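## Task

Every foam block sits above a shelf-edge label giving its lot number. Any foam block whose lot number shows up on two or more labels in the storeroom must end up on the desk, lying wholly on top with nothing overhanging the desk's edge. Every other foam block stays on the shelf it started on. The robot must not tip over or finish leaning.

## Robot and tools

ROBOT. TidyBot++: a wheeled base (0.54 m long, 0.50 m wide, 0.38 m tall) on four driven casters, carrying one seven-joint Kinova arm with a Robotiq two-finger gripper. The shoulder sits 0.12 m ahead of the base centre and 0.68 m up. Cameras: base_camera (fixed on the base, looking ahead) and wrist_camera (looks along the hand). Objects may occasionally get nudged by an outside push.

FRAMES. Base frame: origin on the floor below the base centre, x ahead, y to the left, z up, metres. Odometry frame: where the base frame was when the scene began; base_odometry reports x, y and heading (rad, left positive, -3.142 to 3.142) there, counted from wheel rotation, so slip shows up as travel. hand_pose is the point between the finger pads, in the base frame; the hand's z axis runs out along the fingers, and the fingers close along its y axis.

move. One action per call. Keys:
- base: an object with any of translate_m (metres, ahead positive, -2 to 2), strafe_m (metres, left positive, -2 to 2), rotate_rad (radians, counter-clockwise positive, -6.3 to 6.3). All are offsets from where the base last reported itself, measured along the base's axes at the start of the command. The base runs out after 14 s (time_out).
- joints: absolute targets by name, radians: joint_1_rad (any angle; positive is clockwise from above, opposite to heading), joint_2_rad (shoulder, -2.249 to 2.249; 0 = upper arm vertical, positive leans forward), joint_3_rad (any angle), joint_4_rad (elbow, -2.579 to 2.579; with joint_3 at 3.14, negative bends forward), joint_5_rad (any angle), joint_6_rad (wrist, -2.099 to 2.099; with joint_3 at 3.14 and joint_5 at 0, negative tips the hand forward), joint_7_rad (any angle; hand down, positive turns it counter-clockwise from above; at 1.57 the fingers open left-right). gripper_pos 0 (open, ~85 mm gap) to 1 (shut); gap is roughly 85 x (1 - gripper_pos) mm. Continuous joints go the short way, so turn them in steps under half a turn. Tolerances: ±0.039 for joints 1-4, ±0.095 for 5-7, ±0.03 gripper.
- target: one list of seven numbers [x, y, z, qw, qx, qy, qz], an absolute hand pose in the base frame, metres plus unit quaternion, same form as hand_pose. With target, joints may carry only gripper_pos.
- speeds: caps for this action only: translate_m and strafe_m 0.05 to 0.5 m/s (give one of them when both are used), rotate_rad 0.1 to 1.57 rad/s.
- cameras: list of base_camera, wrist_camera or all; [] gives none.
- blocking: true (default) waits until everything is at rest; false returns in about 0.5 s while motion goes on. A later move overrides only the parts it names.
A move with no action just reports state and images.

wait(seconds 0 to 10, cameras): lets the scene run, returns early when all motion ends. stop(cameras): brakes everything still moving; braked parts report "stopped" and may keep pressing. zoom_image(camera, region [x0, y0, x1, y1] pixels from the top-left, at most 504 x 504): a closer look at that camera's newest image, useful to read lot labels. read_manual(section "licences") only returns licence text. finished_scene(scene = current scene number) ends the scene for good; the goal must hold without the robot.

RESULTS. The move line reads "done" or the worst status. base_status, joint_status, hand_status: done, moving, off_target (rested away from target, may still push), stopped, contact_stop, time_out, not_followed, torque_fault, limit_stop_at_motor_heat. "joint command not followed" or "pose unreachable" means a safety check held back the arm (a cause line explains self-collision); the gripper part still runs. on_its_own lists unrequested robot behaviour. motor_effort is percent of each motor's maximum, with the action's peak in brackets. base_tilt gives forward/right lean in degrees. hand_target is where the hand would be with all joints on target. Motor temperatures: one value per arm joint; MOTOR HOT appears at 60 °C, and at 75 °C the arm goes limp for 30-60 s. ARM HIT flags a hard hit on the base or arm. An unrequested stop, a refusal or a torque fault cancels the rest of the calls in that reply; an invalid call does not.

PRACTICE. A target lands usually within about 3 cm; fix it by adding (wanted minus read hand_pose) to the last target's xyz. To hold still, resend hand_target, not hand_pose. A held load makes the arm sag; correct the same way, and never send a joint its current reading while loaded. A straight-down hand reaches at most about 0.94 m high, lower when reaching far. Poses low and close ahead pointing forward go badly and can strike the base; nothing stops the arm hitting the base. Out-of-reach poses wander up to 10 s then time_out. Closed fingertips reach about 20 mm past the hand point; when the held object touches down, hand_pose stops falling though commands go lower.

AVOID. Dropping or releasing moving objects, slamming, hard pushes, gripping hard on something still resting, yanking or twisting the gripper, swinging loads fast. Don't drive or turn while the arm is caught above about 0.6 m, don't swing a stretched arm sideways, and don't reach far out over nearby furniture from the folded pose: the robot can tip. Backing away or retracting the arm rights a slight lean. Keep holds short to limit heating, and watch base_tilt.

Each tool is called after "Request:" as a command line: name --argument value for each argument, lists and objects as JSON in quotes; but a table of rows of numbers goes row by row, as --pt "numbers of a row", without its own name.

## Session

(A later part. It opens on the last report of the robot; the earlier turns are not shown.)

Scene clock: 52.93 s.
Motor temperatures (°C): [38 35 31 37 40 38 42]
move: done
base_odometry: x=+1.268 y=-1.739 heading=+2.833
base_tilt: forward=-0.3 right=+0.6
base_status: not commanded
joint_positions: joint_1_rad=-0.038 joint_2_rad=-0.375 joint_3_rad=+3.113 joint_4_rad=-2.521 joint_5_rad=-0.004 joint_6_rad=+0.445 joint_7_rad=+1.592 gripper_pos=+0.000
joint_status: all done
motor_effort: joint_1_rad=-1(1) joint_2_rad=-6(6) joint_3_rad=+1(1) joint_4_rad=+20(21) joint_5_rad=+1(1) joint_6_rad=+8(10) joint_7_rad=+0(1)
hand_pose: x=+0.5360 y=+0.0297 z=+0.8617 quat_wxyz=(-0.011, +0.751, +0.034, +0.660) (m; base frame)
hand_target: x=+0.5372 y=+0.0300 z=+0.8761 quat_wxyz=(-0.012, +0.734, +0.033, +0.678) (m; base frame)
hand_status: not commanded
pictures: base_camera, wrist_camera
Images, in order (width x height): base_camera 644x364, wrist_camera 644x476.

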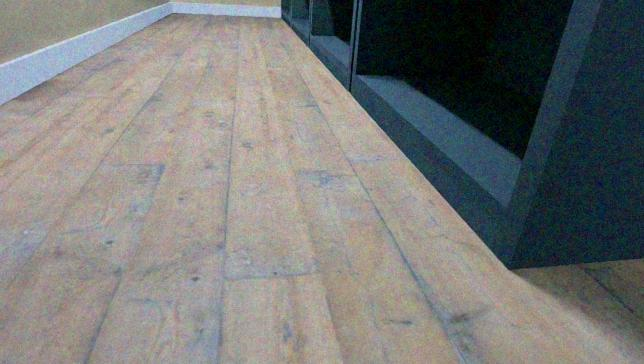

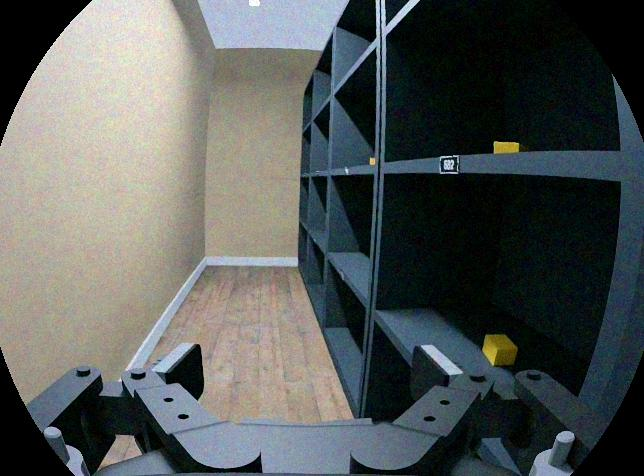

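Request:
zoom_image --camera "wrist_camera" --region '[320, 140, 520, 290]'

Request:
move --base '{"strafe_m":0.15}' --joints '{"joint_1_rad":0.7}'

Scaled by 2.520.

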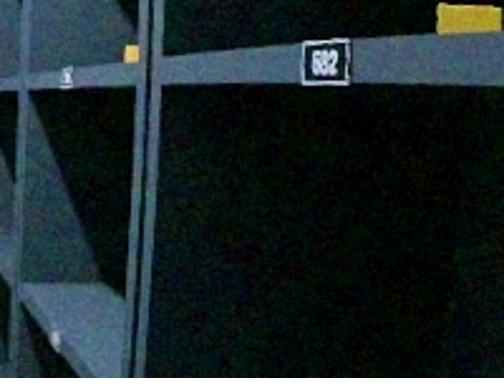

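Scene clock: 55.27 s.
Motor temperatures (°C): [38 35 31 37 40 38 42]
move: done
base_odometry: x=+1.223 y=-1.882 heading=+2.832
base_tilt: forward=-0.3 right=+0.6
base_status: done
joint_positions: joint_1_rad=+0.681 joint_2_rad=-0.375 joint_3_rad=+3.112 joint_4_rad=-2.521 joint_5_rad=-0.004 joint_6_rad=+0.445 joint_7_rad=+1.592 gripper_pos=+0.000
joint_status: all done
motor_effort: joint_1_rad=-1(2) joint_2_rad=-6(6) joint_3_rad=+1(3) joint_4_rad=+20(20) joint_5_rad=+1(1) joint_6_rad=+9(9) joint_7_rad=+0(1)
hand_pose: x=+0.4524 y=-0.2523 z=+0.8617 quat_wxyz=(+0.222, +0.715, -0.233, +0.621) (m; base frame)
hand_target: x=+0.4485 y=-0.2593 z=+0.8761 quat_wxyz=(+0.234, +0.697, -0.234, +0.637) (m; base frame)
hand_status: not commanded
pictures: base_camera, wrist_camera
Images, in order (width x height): base_camera 644x364, wrist_camera 644x476.

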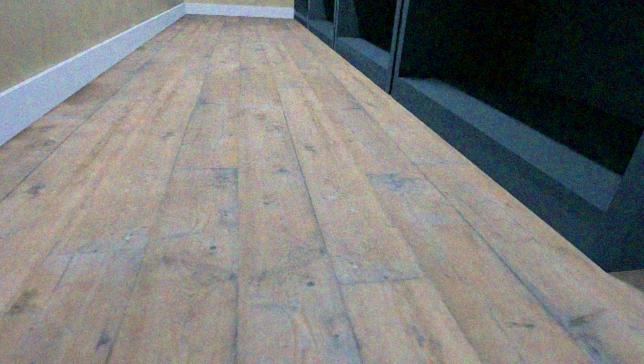

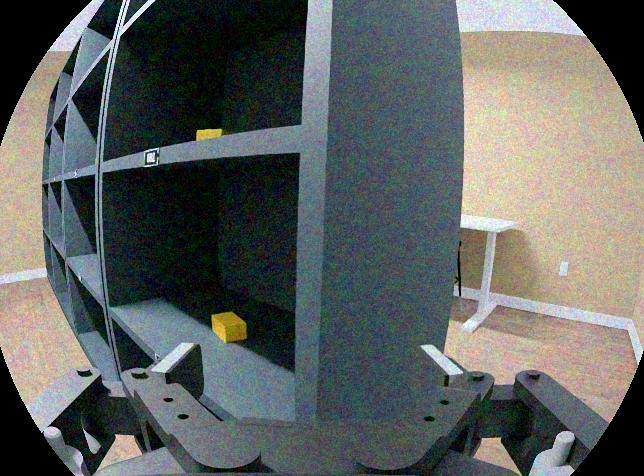

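Request:
move --base '{"translate_m":0.4}' --joints '{"joint_1_rad":0.9}'

Request:
zoom_image --camera "wrist_camera" --region '[100, 120, 400, 400]'

Request:
move --base '{"translate_m":0.8}'

Request:
zoom_image --camera "wrist_camera" --region '[100, 120, 400, 400]'

Request:
move --base '{"translate_m":0.7}'

Request:
zoom_image --camera "wrist_camera" --region '[100, 120, 400, 400]'

Scene clock: 58.13 s.
Motor temperatures (°C): [38 35 31 37 40 38 42]
move: done
base_odometry: x=+0.842 y=-1.760 heading=+2.833
base_tilt: forward=-0.3 right=+0.6
base_status: done
joint_positions: joint_1_rad=+0.883 joint_2_rad=-0.375 joint_3_rad=+3.112 joint_4_rad=-2.521 joint_5_rad=-0.004 joint_6_rad=+0.447 joint_7_rad=+1.592 gripper_pos=+0.000
joint_status: all done
motor_effort: joint_1_rad=+0(2) joint_2_rad=-5(7) joint_3_rad=+1(2) joint_4_rad=+20(21) joint_5_rad=+1(1) joint_6_rad=+8(10) joint_7_rad=+0(1)
hand_pose: x=+0.3952 y=-0.3139 z=+0.8623 quat_wxyz=(+0.283, +0.687, -0.303, +0.596) (m; base frame)
hand_target: x=+0.3905 y=-0.3196 z=+0.8761 quat_wxyz=(+0.296, +0.670, -0.302, +0.610) (m; base frame)
hand_status: not commanded
pictures: base_camera, wrist_camera
Images, in order (width x height): base_camera 644x364, wrist_camera 644x476.

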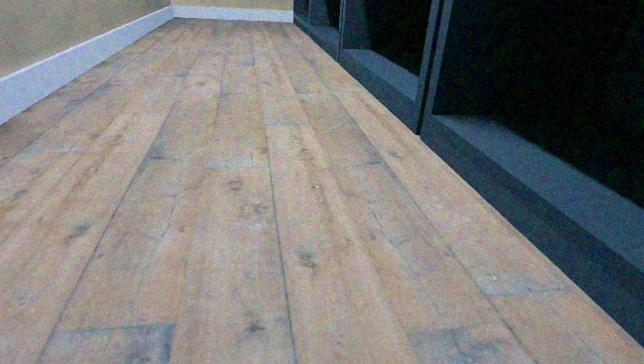

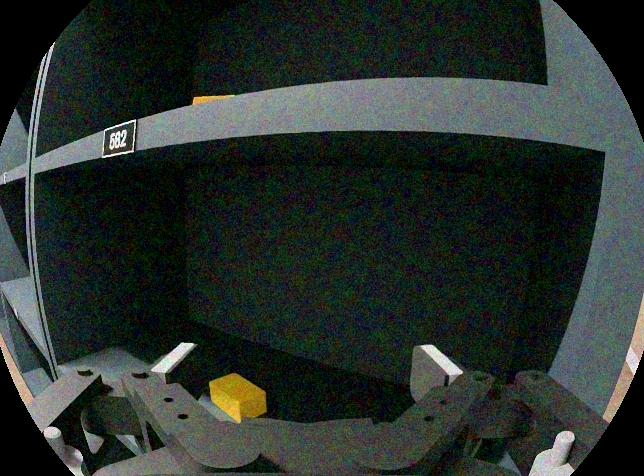

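Scaled by 1.680.

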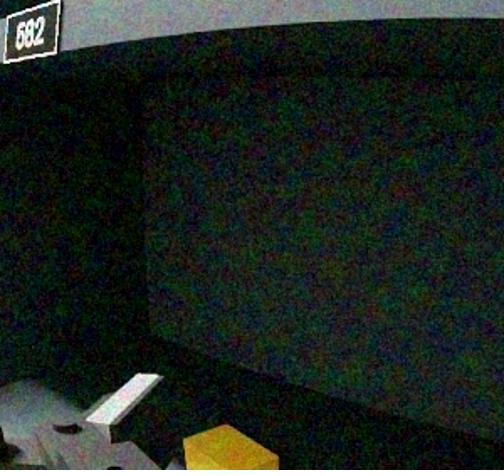

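Scene clock: 63.37 s.
Motor temperatures (°C): [38 35 31 37 40 38 42]
move: time_out
base_odometry: x=+0.081 y=-1.517 heading=+2.840
base_tilt: forward=-0.5 right=+0.4
base_status: translate_m time_out (by the wheels' count: +0.798 of +0.800)
joint_positions: joint_1_rad=+0.973 joint_2_rad=-0.564 joint_3_rad=+3.189 joint_4_rad=-2.659 joint_5_rad=-0.015 joint_6_rad=+0.453 joint_7_rad=+1.592 gripper_pos=+0.000
joint_status: not commanded
motor_effort: joint_1_rad=-11(20) joint_2_rad=+35(44) joint_3_rad=-12(21) joint_4_rad=+49(54) joint_5_rad=+6(11) joint_6_rad=+10(14) joint_7_rad=-1(1)
hand_pose: x=+0.3039 y=-0.3069 z=+0.8575 quat_wxyz=(+0.327, +0.636, -0.363, +0.597) (m; base frame)
hand_target: x=+0.3905 y=-0.3196 z=+0.8761 quat_wxyz=(+0.296, +0.670, -0.302, +0.610) (m; base frame)
hand_status: not commanded
pictures: base_camera, wrist_camera
Images, in order (width x height): base_camera 644x364, wrist_camera 644x476.

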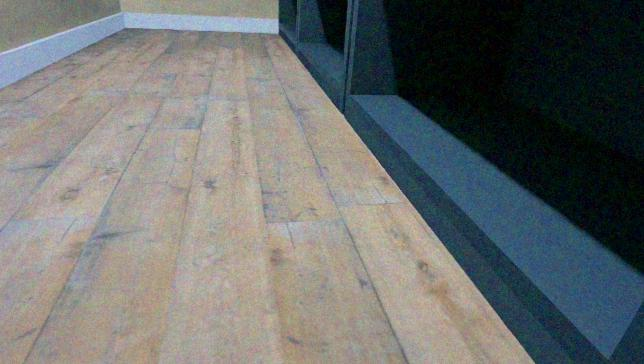

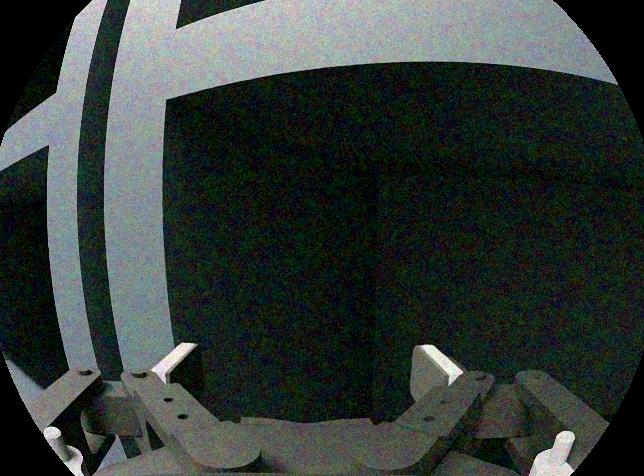

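Scaled by 1.680.

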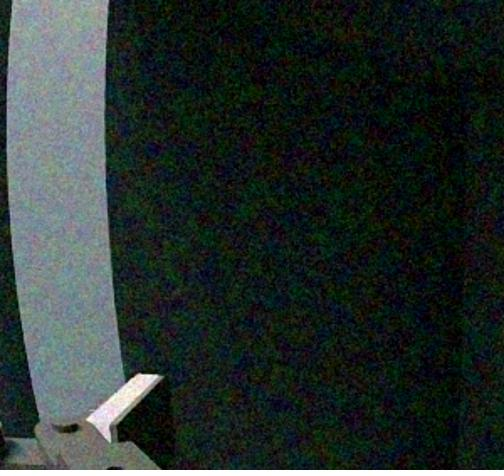

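not run: a stop that you did not command came earlier in this reply.

Scaled by 1.680.

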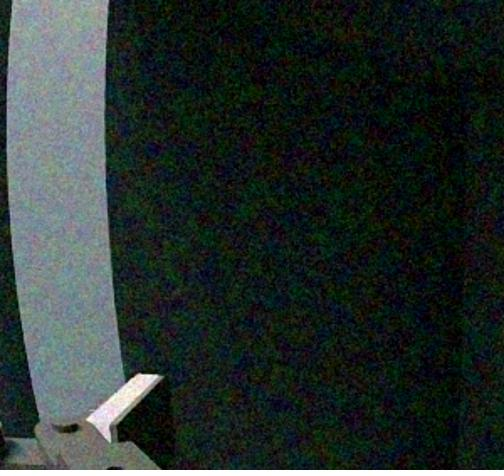

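Request:
move --base '{"translate_m":-0.25,"strafe_m":0.1}' --cameras '[]'

Request:
move --joints '{"joint_1_rad":0.2,"joint_2_rad":-0.374,"joint_3_rad":3.113,"joint_4_rad":-2.522}'

Scene clock: 65.27 s.
Motor temperatures (°C): [38 35 31 37 40 38 42]
move: done
base_odometry: x=+0.290 y=-1.687 heading=+2.839
base_tilt: forward=-0.4 right=+0.6
base_status: done
joint_positions: joint_1_rad=+0.910 joint_2_rad=-0.374 joint_3_rad=+3.118 joint_4_rad=-2.519 joint_5_rad=-0.015 joint_6_rad=+0.456 joint_7_rad=+1.592 gripper_pos=+0.000
joint_status: not commanded
motor_effort: joint_1_rad=+0(17) joint_2_rad=-5(36) joint_3_rad=+1(17) joint_4_rad=+19(46) joint_5_rad=+1(10) joint_6_rad=+9(10) joint_7_rad=+0(1)
hand_pose: x=+0.3842 y=-0.3245 z=+0.8658 quat_wxyz=(+0.292, +0.677, -0.318, +0.596) (m; base frame)
hand_target: x=+0.3905 y=-0.3196 z=+0.8761 quat_wxyz=(+0.296, +0.670, -0.302, +0.610) (m; base frame)
hand_status: not commanded
pictures: none
No camera images: "cameras" was empty.

Scene clock: 67.23 s.
Motor temperatures (°C): [38 35 31 37 40 38 42]
move: done
base_odometry: x=+0.290 y=-1.687 heading=+2.839
base_tilt: forward=-0.3 right=+0.6
base_status: not commanded
joint_positions: joint_1_rad=+0.219 joint_2_rad=-0.374 joint_3_rad=+3.118 joint_4_rad=-2.519 joint_5_rad=-0.015 joint_6_rad=+0.456 joint_7_rad=+1.592 gripper_pos=+0.000
joint_status: all done
motor_effort: joint_1_rad=-1(2) joint_2_rad=-6(7) joint_3_rad=+1(2) joint_4_rad=+20(21) joint_5_rad=+1(1) joint_6_rad=+8(9) joint_7_rad=+0(1)
hand_pose: x=+0.5302 y=-0.0809 z=+0.8658 quat_wxyz=(+0.073, +0.745, -0.070, +0.660) (m; base frame)
hand_target: x=+0.5330 y=-0.0697 z=+0.8778 quat_wxyz=(+0.069, +0.732, -0.054, +0.676) (m; base frame)
hand_status: not commanded
pictures: base_camera, wrist_camera
Images, in order (width x height): base_camera 644x364, wrist_camera 644x476.

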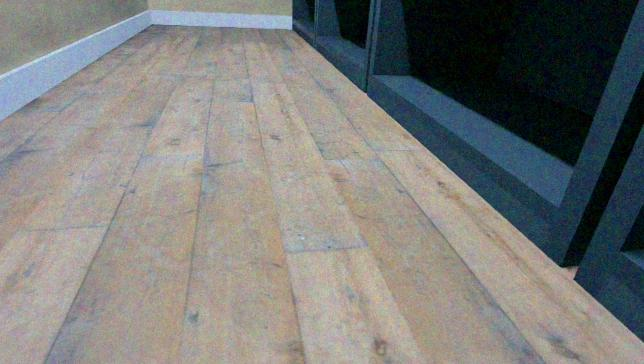

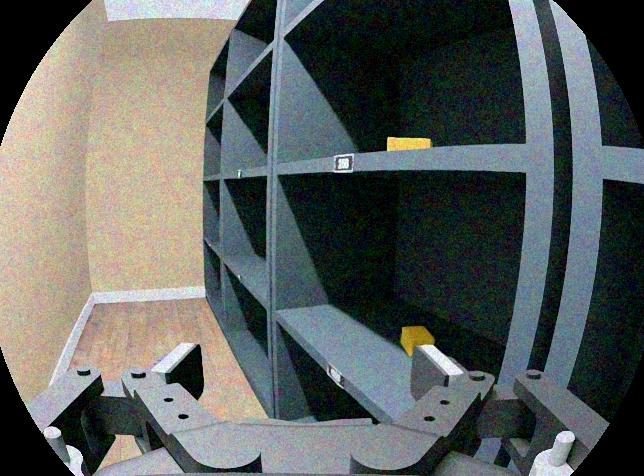

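Request:
zoom_image --camera "wrist_camera" --region '[310, 140, 380, 190]'

Request:
zoom_image --camera "wrist_camera" --region '[300, 350, 370, 400]'

Request:
move --base '{"translate_m":0.15}' --joints '{"joint_1_rad":0.35}'

Request:
zoom_image --camera "wrist_camera" --region '[210, 130, 360, 380]'

Request:
move --base '{"translate_m":0.5}' --joints '{"joint_1_rad":0.2}'

Scaled by 7.200.

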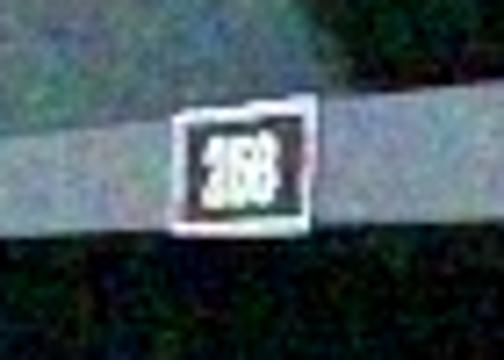

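Scaled by 7.200.

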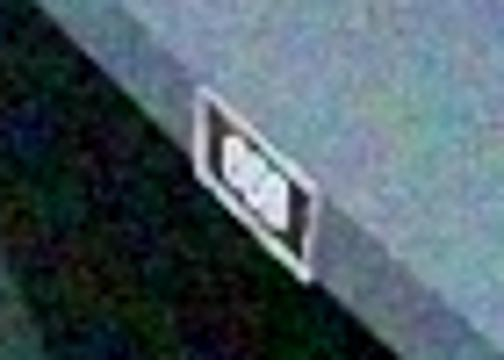

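Scene clock: 68.93 s.
Motor temperatures (°C): [38 35 31 37 40 38 42]
move: done
base_odometry: x=+0.147 y=-1.642 heading=+2.840
base_tilt: forward=-0.3 right=+0.6
base_status: done
joint_positions: joint_1_rad=+0.333 joint_2_rad=-0.372 joint_3_rad=+3.118 joint_4_rad=-2.519 joint_5_rad=-0.015 joint_6_rad=+0.456 joint_7_rad=+1.592 gripper_pos=+0.000
joint_status: all done
motor_effort: joint_1_rad=+0(2) joint_2_rad=-6(8) joint_3_rad=+1(1) joint_4_rad=+20(21) joint_5_rad=+1(1) joint_6_rad=+8(9) joint_7_rad=+0(1)
hand_pose: x=+0.5187 y=-0.1273 z=+0.8648 quat_wxyz=(+0.111, +0.740, -0.112, +0.654) (m; base frame)
hand_target: x=+0.5179 y=-0.1308 z=+0.8778 quat_wxyz=(+0.120, +0.726, -0.109, +0.669) (m; base frame)
hand_status: not commanded
pictures: base_camera, wrist_camera
Images, in order (width x height): base_camera 644x364, wrist_camera 644x476.

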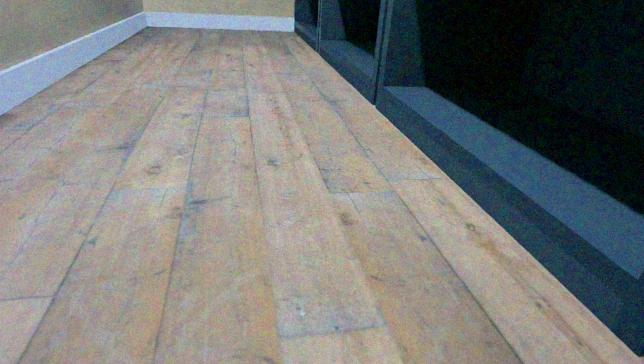

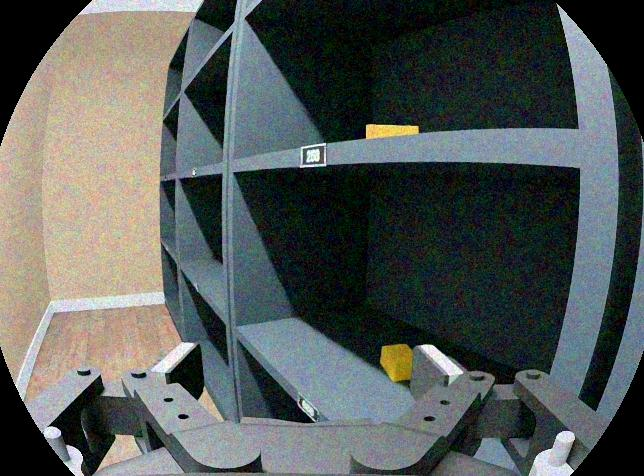

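Scaled by 2.016.

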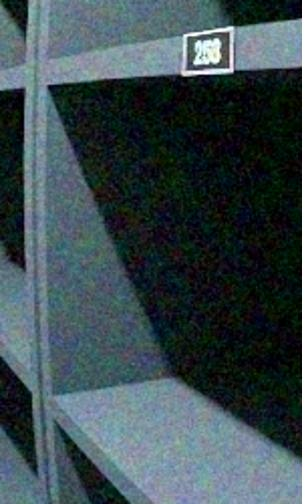

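Scene clock: 71.27 s.
Motor temperatures (°C): [38 35 31 37 40 38 42]
move: done
base_odometry: x=-0.330 y=-1.494 heading=+2.840
base_tilt: forward=-0.3 right=+0.6
base_status: done
joint_positions: joint_1_rad=+0.217 joint_2_rad=-0.372 joint_3_rad=+3.118 joint_4_rad=-2.519 joint_5_rad=-0.015 joint_6_rad=+0.456 joint_7_rad=+1.592 gripper_pos=+0.000
joint_status: all done
motor_effort: joint_1_rad=+0(2) joint_2_rad=-5(8) joint_3_rad=+1(1) joint_4_rad=+20(21) joint_5_rad=+1(1) joint_6_rad=+9(9) joint_7_rad=+0(1)
hand_pose: x=+0.5308 y=-0.0802 z=+0.8648 quat_wxyz=(+0.073, +0.745, -0.069, +0.659) (m; base frame)
hand_target: x=+0.5330 y=-0.0697 z=+0.8778 quat_wxyz=(+0.069, +0.732, -0.054, +0.676) (m; base frame)
hand_status: not commanded
pictures: base_camera, wrist_camera
Images, in order (width x height): base_camera 644x364, wrist_camera 644x476.

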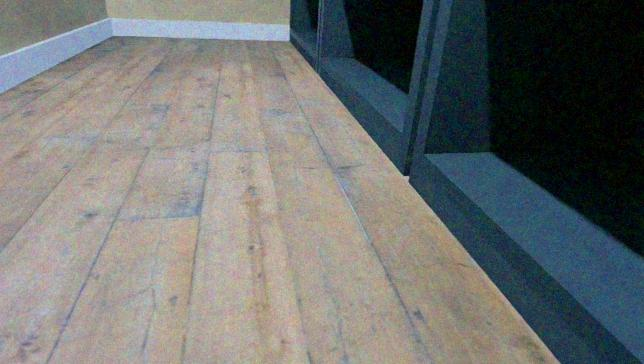

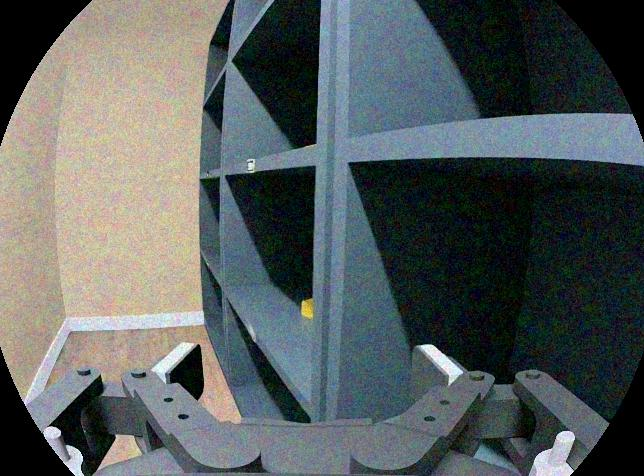

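Request:
move --base '{"translate_m":0.35,"strafe_m":0.05}' --joints '{"joint_1_rad":0.35}'

Request:
zoom_image --camera "wrist_camera" --region '[180, 130, 400, 400]'

Request:
move --base '{"translate_m":0.35}'

Request:
zoom_image --camera "wrist_camera" --region '[150, 130, 400, 400]'

Scene clock: 73.50 s.
Motor temperatures (°C): [38 35 31 37 40 38 42]
move: done
base_odometry: x=-0.680 y=-1.437 heading=+2.839
base_tilt: forward=-0.3 right=+0.6
base_status: done
joint_positions: joint_1_rad=+0.334 joint_2_rad=-0.372 joint_3_rad=+3.118 joint_4_rad=-2.519 joint_5_rad=-0.015 joint_6_rad=+0.456 joint_7_rad=+1.592 gripper_pos=+0.000
joint_status: all done
motor_effort: joint_1_rad=-1(2) joint_2_rad=-6(9) joint_3_rad=+1(2) joint_4_rad=+19(21) joint_5_rad=+1(1) joint_6_rad=+9(9) joint_7_rad=+0(1)
hand_pose: x=+0.5185 y=-0.1279 z=+0.8649 quat_wxyz=(+0.111, +0.740, -0.113, +0.654) (m; base frame)
hand_target: x=+0.5179 y=-0.1308 z=+0.8778 quat_wxyz=(+0.120, +0.726, -0.109, +0.669) (m; base frame)
hand_status: not commanded
pictures: base_camera, wrist_camera
Images, in order (width x height): base_camera 644x364, wrist_camera 644x476.

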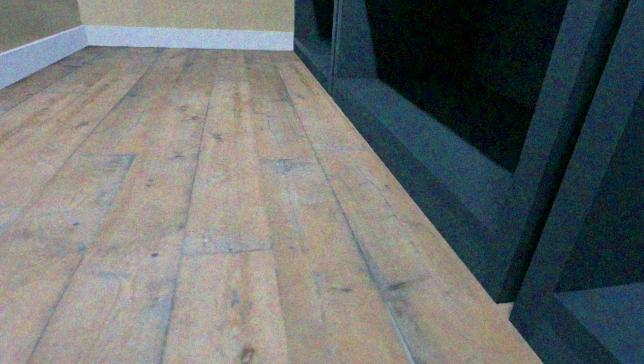

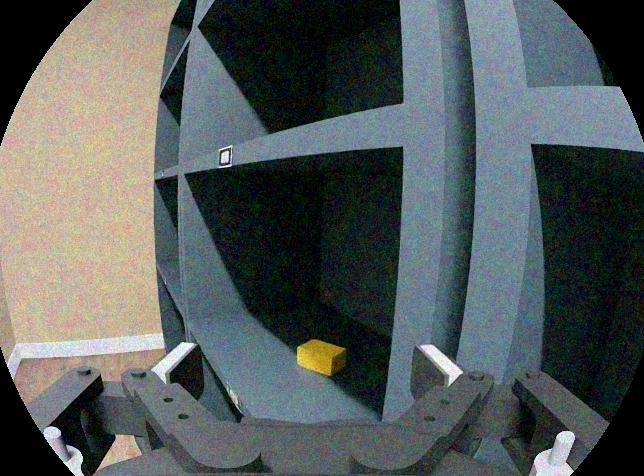

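Scaled by 1.867.

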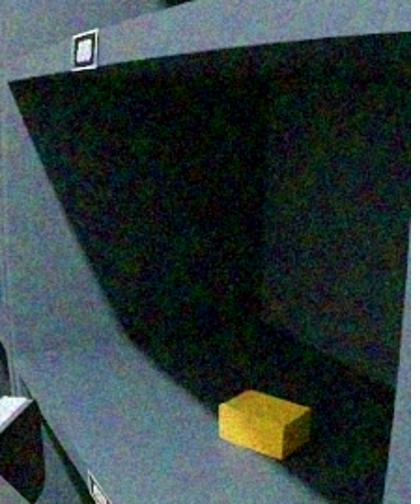

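Scene clock: 77.50 s.
Motor temperatures (°C): [38 35 31 37 40 38 42]
move: time_out
base_odometry: x=-0.984 y=-1.343 heading=+2.849
base_tilt: forward=-0.3 right=+0.6
base_status: translate_m time_out (by the wheels' count: +0.318 of +0.350)
joint_positions: joint_1_rad=+0.339 joint_2_rad=-0.372 joint_3_rad=+3.115 joint_4_rad=-2.516 joint_5_rad=-0.015 joint_6_rad=+0.459 joint_7_rad=+1.592 gripper_pos=+0.000
joint_status: not commanded
motor_effort: joint_1_rad=+0(3) joint_2_rad=-5(18) joint_3_rad=+2(5) joint_4_rad=+20(22) joint_5_rad=+0(3) joint_6_rad=+8(11) joint_7_rad=-1(1)
hand_pose: x=+0.5189 y=-0.1290 z=+0.8678 quat_wxyz=(+0.113, +0.738, -0.113, +0.656) (m; base frame)
hand_target: x=+0.5179 y=-0.1308 z=+0.8778 quat_wxyz=(+0.120, +0.726, -0.109, +0.669) (m; base frame)
hand_status: not commanded
pictures: base_camera, wrist_camera
Images, in order (width x height): base_camera 644x364, wrist_camera 644x476.

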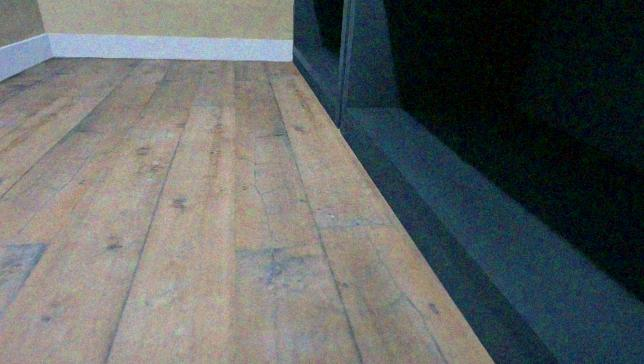

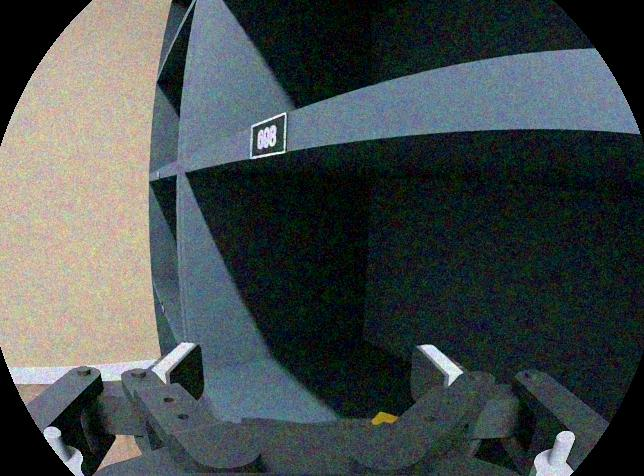

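Scaled by 1.867.

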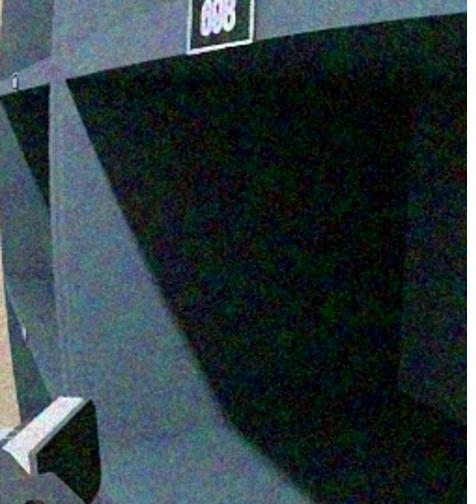

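Request:
zoom_image --camera "wrist_camera" --region '[240, 105, 300, 165]'

Request:
move --base '{"strafe_m":0.2}' --cameras '[]'

Request:
move --base '{"rotate_rad":0.08,"translate_m":0.35}'

Request:
zoom_image --camera "wrist_camera" --region '[200, 130, 400, 400]'

Scaled by 8.400.

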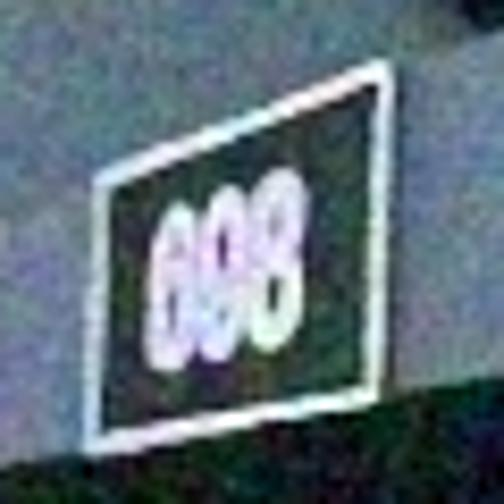

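Scene clock: 79.43 s.
Motor temperatures (°C): [38 35 31 37 40 38 42]
move: done
base_odometry: x=-1.042 y=-1.535 heading=+2.848
base_tilt: forward=-0.3 right=+0.6
base_status: done
joint_positions: joint_1_rad=+0.340 joint_2_rad=-0.372 joint_3_rad=+3.115 joint_4_rad=-2.516 joint_5_rad=-0.015 joint_6_rad=+0.459 joint_7_rad=+1.592 gripper_pos=+0.000
joint_status: not commanded
motor_effort: joint_1_rad=+0(1) joint_2_rad=-6(7) joint_3_rad=+1(2) joint_4_rad=+20(21) joint_5_rad=+1(1) joint_6_rad=+8(9) joint_7_rad=-1(1)
hand_pose: x=+0.5189 y=-0.1289 z=+0.8678 quat_wxyz=(+0.113, +0.738, -0.113, +0.656) (m; base frame)
hand_target: x=+0.5179 y=-0.1308 z=+0.8778 quat_wxyz=(+0.120, +0.726, -0.109, +0.669) (m; base frame)
hand_status: not commanded
pictures: none
No camera images: "cameras" was empty.

Scene clock: 81.43 s.
Motor temperatures (°C): [38 35 31 37 40 38 42]
move: done
base_odometry: x=-1.377 y=-1.434 heading=+2.929
base_tilt: forward=-0.3 right=+0.6
base_status: done
joint_positions: joint_1_rad=+0.340 joint_2_rad=-0.372 joint_3_rad=+3.113 joint_4_rad=-2.516 joint_5_rad=-0.015 joint_6_rad=+0.459 joint_7_rad=+1.592 gripper_pos=+0.000
joint_status: not commanded
motor_effort: joint_1_rad=+0(2) joint_2_rad=-6(8) joint_3_rad=+1(2) joint_4_rad=+20(22) joint_5_rad=+1(1) joint_6_rad=+9(10) joint_7_rad=+0(0)
hand_pose: x=+0.5192 y=-0.1285 z=+0.8677 quat_wxyz=(+0.113, +0.738, -0.113, +0.656) (m; base frame)
hand_target: x=+0.5179 y=-0.1308 z=+0.8778 quat_wxyz=(+0.120, +0.726, -0.109, +0.669) (m; base frame)
hand_status: not commanded
pictures: base_camera, wrist_camera
Images, in order (width x height): base_camera 644x364, wrist_camera 644x476.

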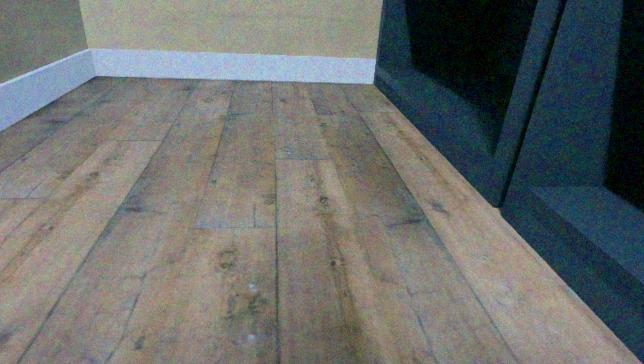

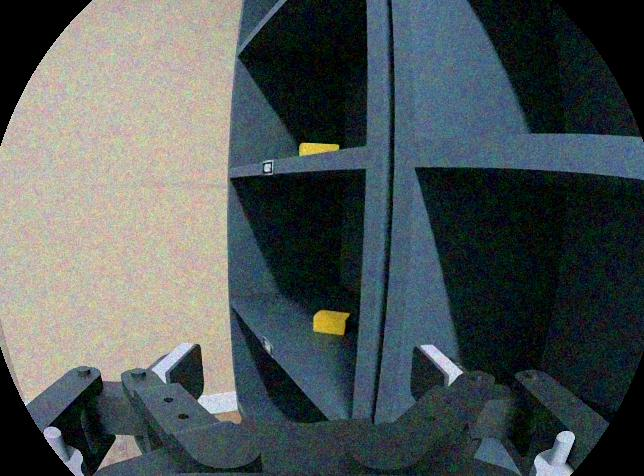

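Scaled by 1.867.

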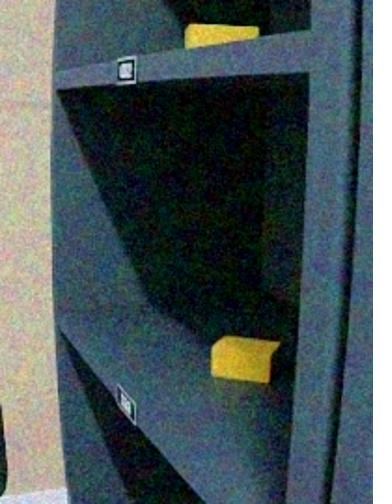

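Request:
move --joints '{"joint_1_rad":0.04,"joint_6_rad":-0.83}' --cameras '[]'

Request:
move --base '{"translate_m":0.3}' --cameras '[]'

Request:
move --base '{"rotate_rad":-1.57}'

Scene clock: 83.83 s.
Motor temperatures (°C): [38 35 31 37 40 38 42]
move: done
base_odometry: x=-1.377 y=-1.434 heading=+2.929
base_tilt: forward=-0.3 right=+0.6
base_status: not commanded
joint_positions: joint_1_rad=+0.058 joint_2_rad=-0.372 joint_3_rad=+3.113 joint_4_rad=-2.516 joint_5_rad=-0.015 joint_6_rad=-0.776 joint_7_rad=+1.592 gripper_pos=+0.000
joint_status: all done
motor_effort: joint_1_rad=-1(2) joint_2_rad=-2(7) joint_3_rad=+1(1) joint_4_rad=+15(20) joint_5_rad=+1(1) joint_6_rad=+2(9) joint_7_rad=+0(1)
hand_pose: x=+0.2984 y=-0.0019 z=+0.5995 quat_wxyz=(+0.002, +0.994, -0.010, +0.111) (m; base frame)
hand_target: x=+0.2791 y=-0.0007 z=+0.5946 quat_wxyz=(+0.005, +0.997, +0.003, +0.082) (m; base frame)
hand_status: not commanded
pictures: none
No camera images: "cameras" was empty.

Scene clock: 85.73 s.
Motor temperatures (°C): [38 35 31 37 40 38 42]
move: done
base_odometry: x=-1.670 y=-1.370 heading=+2.928
base_tilt: forward=-0.3 right=+0.6
base_status: done
joint_positions: joint_1_rad=+0.058 joint_2_rad=-0.371 joint_3_rad=+3.113 joint_4_rad=-2.516 joint_5_rad=-0.015 joint_6_rad=-0.783 joint_7_rad=+1.592 gripper_pos=+0.000
joint_status: not commanded
motor_effort: joint_1_rad=+0(1) joint_2_rad=-1(5) joint_3_rad=+1(1) joint_4_rad=+16(17) joint_5_rad=+1(1) joint_6_rad=+1(3) joint_7_rad=+0(1)
hand_pose: x=+0.2963 y=-0.0018 z=+0.5989 quat_wxyz=(+0.002, +0.994, -0.010, +0.107) (m; base frame)
hand_target: x=+0.2791 y=-0.0007 z=+0.5946 quat_wxyz=(+0.005, +0.997, +0.003, +0.082) (m; base frame)
hand_status: not commanded
pictures: none
No camera images: "cameras" was empty.

Scene clock: 88.03 s.
Motor temperatures (°C): [38 35 30 37 40 38 42]
move: done
base_odometry: x=-1.670 y=-1.370 heading=+1.359
base_tilt: forward=-0.4 right=+0.6
base_status: done
joint_positions: joint_1_rad=+0.057 joint_2_rad=-0.371 joint_3_rad=+3.113 joint_4_rad=-2.516 joint_5_rad=-0.015 joint_6_rad=-0.783 joint_7_rad=+1.592 gripper_pos=+0.000
joint_status: not commanded
motor_effort: joint_1_rad=+0(1) joint_2_rad=-1(3) joint_3_rad=+1(2) joint_4_rad=+16(16) joint_5_rad=+1(1) joint_6_rad=+2(3) joint_7_rad=+0(1)
hand_pose: x=+0.2963 y=-0.0016 z=+0.5989 quat_wxyz=(+0.002, +0.994, -0.009, +0.107) (m; base frame)
hand_target: x=+0.2791 y=-0.0007 z=+0.5946 quat_wxyz=(+0.005, +0.997, +0.003, +0.082) (m; base frame)
hand_status: not commanded
pictures: base_camera, wrist_camera
Images, in order (width x height): base_camera 644x364, wrist_camera 644x476.

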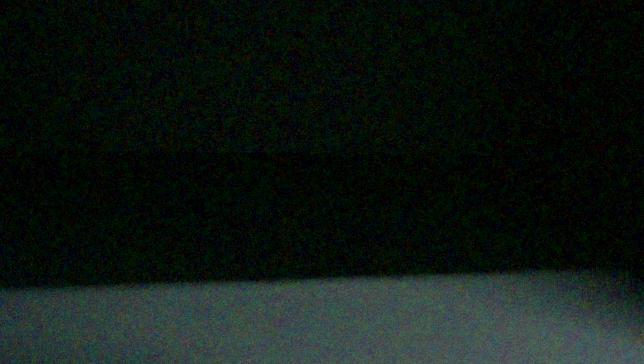

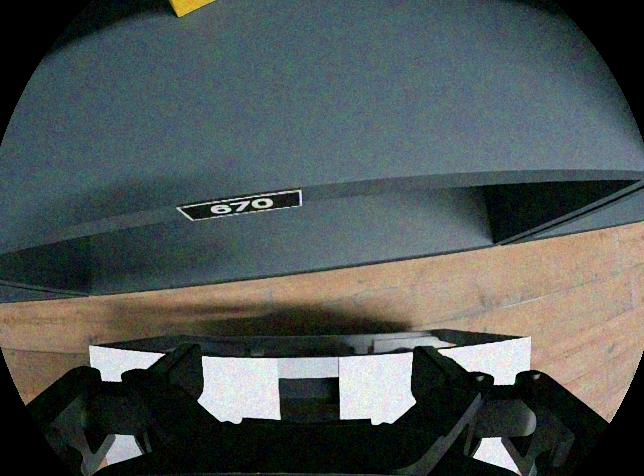

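Request:
move --base '{"translate_m":-0.25,"rotate_rad":0.07}' --cameras '[]'

Request:
move --joints '{"joint_6_rad":0.5}'

Request:
move --base '{"strafe_m":-0.75}'

Scene clock: 90.10 s.
Motor temperatures (°C): [38 35 30 37 40 38 42]
move: done
base_odometry: x=-1.723 y=-1.615 heading=+1.429
base_tilt: forward=-0.4 right=+0.6
base_status: done
joint_positions: joint_1_rad=+0.056 joint_2_rad=-0.373 joint_3_rad=+3.113 joint_4_rad=-2.516 joint_5_rad=-0.015 joint_6_rad=-0.787 joint_7_rad=+1.592 gripper_pos=+0.000
joint_status: not commanded
motor_effort: joint_1_rad=-1(1) joint_2_rad=-1(5) joint_3_rad=+1(1) joint_4_rad=+15(17) joint_5_rad=+1(1) joint_6_rad=+2(4) joint_7_rad=+0(1)
hand_pose: x=+0.2952 y=-0.0014 z=+0.5990 quat_wxyz=(+0.002, +0.994, -0.009, +0.106) (m; base frame)
hand_target: x=+0.2791 y=-0.0007 z=+0.5946 quat_wxyz=(+0.005, +0.997, +0.003, +0.082) (m; base frame)
hand_status: not commanded
pictures: none
No camera images: "cameras" was empty.

Scene clock: 92.03 s.
Motor temperatures (°C): [38 35 30 37 40 38 42]
move: done
base_odometry: x=-1.723 y=-1.615 heading=+1.429
base_tilt: forward=-0.4 right=+0.6
base_status: not commanded
joint_positions: joint_1_rad=+0.056 joint_2_rad=-0.373 joint_3_rad=+3.113 joint_4_rad=-2.516 joint_5_rad=-0.015 joint_6_rad=+0.445 joint_7_rad=+1.592 gripper_pos=+0.000
joint_status: all done
motor_effort: joint_1_rad=-1(1) joint_2_rad=-6(6) joint_3_rad=+1(1) joint_4_rad=+20(21) joint_5_rad=+1(1) joint_6_rad=+9(9) joint_7_rad=+0(1)
hand_pose: x=+0.5383 y=-0.0112 z=+0.8643 quat_wxyz=(+0.019, +0.750, -0.007, +0.661) (m; base frame)
hand_target: x=+0.5388 y=-0.0029 z=+0.8778 quat_wxyz=(+0.015, +0.734, +0.004, +0.679) (m; base frame)
hand_status: not commanded
pictures: base_camera, wrist_camera
Images, in order (width x height): base_camera 644x364, wrist_camera 644x476.

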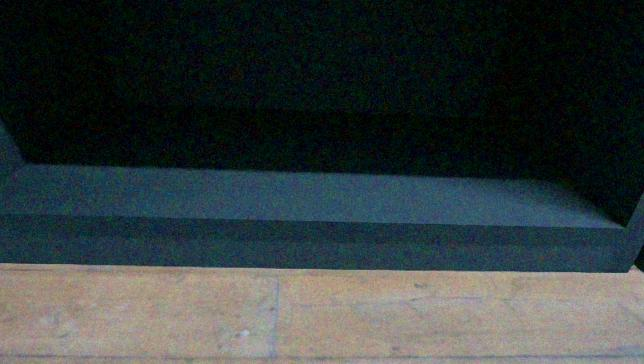

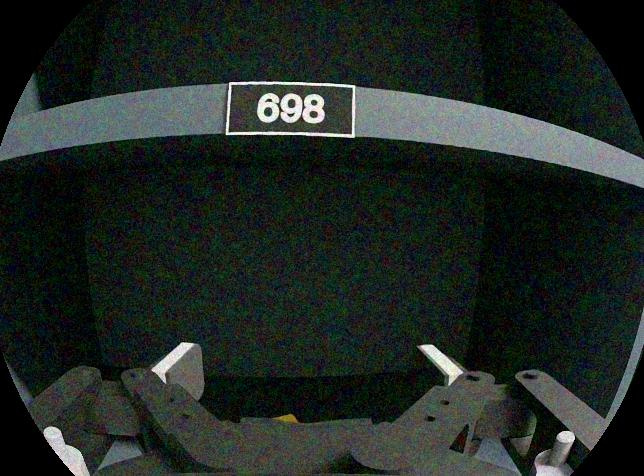

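Scene clock: 94.90 s.
Motor temperatures (°C): [38 35 30 37 40 38 42]
move: done
base_odometry: x=-0.980 y=-1.721 heading=+1.429
base_tilt: forward=-0.3 right=+0.6
base_status: done
joint_positions: joint_1_rad=+0.055 joint_2_rad=-0.373 joint_3_rad=+3.113 joint_4_rad=-2.516 joint_5_rad=-0.015 joint_6_rad=+0.446 joint_7_rad=+1.592 gripper_pos=+0.000
joint_status: not commanded
motor_effort: joint_1_rad=+0(1) joint_2_rad=-6(7) joint_3_rad=+1(3) joint_4_rad=+20(21) joint_5_rad=+1(1) joint_6_rad=+9(10) joint_7_rad=+0(1)
hand_pose: x=+0.5384 y=-0.0110 z=+0.8646 quat_wxyz=(+0.018, +0.750, -0.007, +0.661) (m; base frame)
hand_target: x=+0.5388 y=-0.0029 z=+0.8778 quat_wxyz=(+0.015, +0.734, +0.004, +0.679) (m; base frame)
hand_status: not commanded
pictures: base_camera, wrist_camera
Images, in order (width x height): base_camera 644x364, wrist_camera 644x476.

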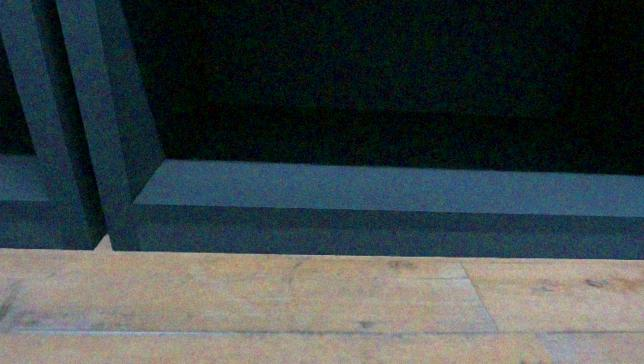

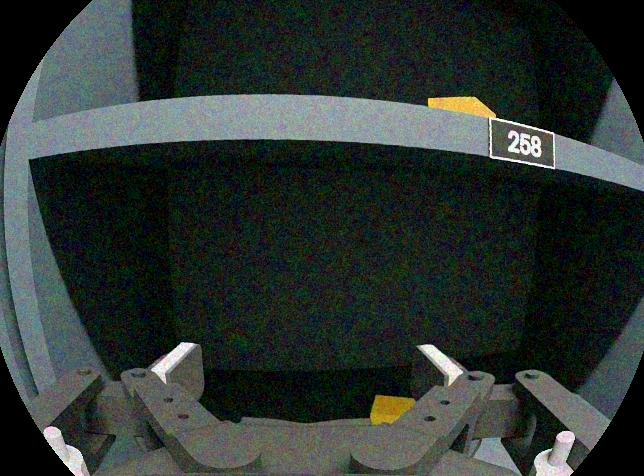

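Request:
move --joints '{"joint_6_rad":-0.3}'

Request:
move --base '{"strafe_m":-0.9}'

Scene clock: 96.63 s.
Motor temperatures (°C): [38 35 30 37 40 38 42]
move: done
base_odometry: x=-0.980 y=-1.721 heading=+1.429
base_tilt: forward=-0.4 right=+0.6
base_status: not commanded
joint_positions: joint_1_rad=+0.055 joint_2_rad=-0.373 joint_3_rad=+3.113 joint_4_rad=-2.516 joint_5_rad=-0.015 joint_6_rad=-0.258 joint_7_rad=+1.592 gripper_pos=+0.000
joint_status: all done
motor_effort: joint_1_rad=+0(1) joint_2_rad=-4(6) joint_3_rad=+1(1) joint_4_rad=+18(21) joint_5_rad=+1(1) joint_6_rad=+6(9) joint_7_rad=+0(1)
hand_pose: x=+0.4398 y=-0.0069 z=+0.6738 quat_wxyz=(+0.009, +0.932, -0.008, +0.362) (m; base frame)
hand_target: x=+0.4274 y=-0.0026 z=+0.6624 quat_wxyz=(+0.009, +0.940, +0.004, +0.340) (m; base frame)
hand_status: not commanded
pictures: base_camera, wrist_camera
Images, in order (width x height): base_camera 644x364, wrist_camera 644x476.

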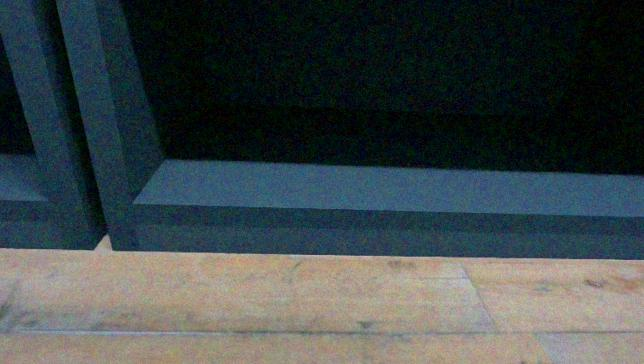

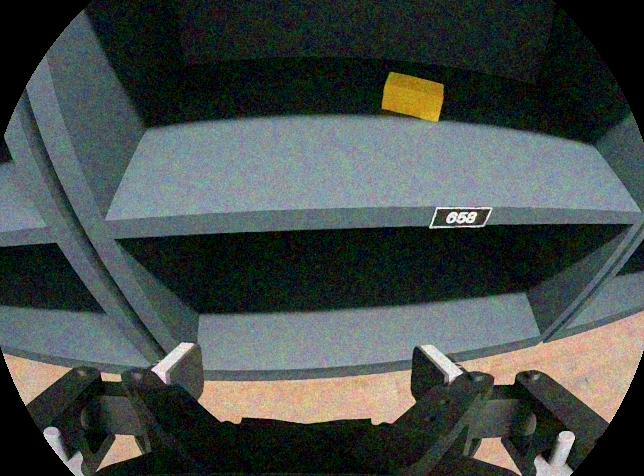

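Scene clock: 99.80 s.
Motor temperatures (°C): [38 35 30 37 40 38 42]
move: done
base_odometry: x=-0.089 y=-1.848 heading=+1.428
base_tilt: forward=-0.3 right=+0.6
base_status: done
joint_positions: joint_1_rad=+0.055 joint_2_rad=-0.373 joint_3_rad=+3.113 joint_4_rad=-2.516 joint_5_rad=-0.015 joint_6_rad=-0.258 joint_7_rad=+1.592 gripper_pos=+0.000
joint_status: not commanded
motor_effort: joint_1_rad=-1(1) joint_2_rad=-4(5) joint_3_rad=+1(2) joint_4_rad=+18(19) joint_5_rad=+1(1) joint_6_rad=+6(7) joint_7_rad=+0(1)
hand_pose: x=+0.4398 y=-0.0069 z=+0.6738 quat_wxyz=(+0.009, +0.932, -0.008, +0.362) (m; base frame)
hand_target: x=+0.4274 y=-0.0026 z=+0.6624 quat_wxyz=(+0.009, +0.940, +0.004, +0.340) (m; base frame)
hand_status: not commanded
pictures: base_camera, wrist_camera
Images, in order (width x height): base_camera 644x364, wrist_camera 644x476.

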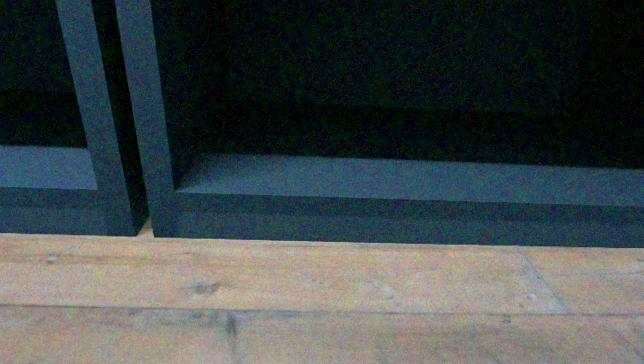

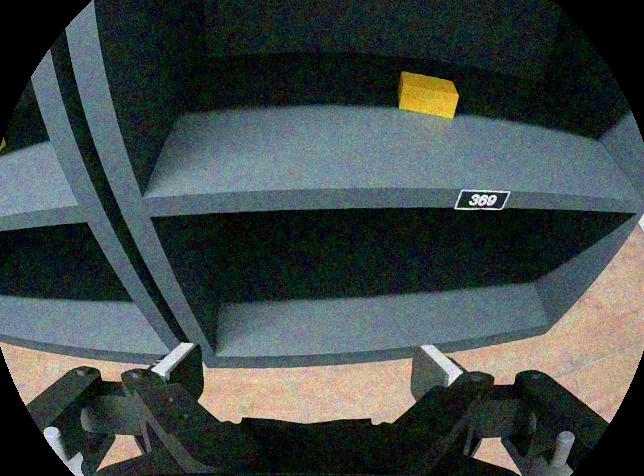

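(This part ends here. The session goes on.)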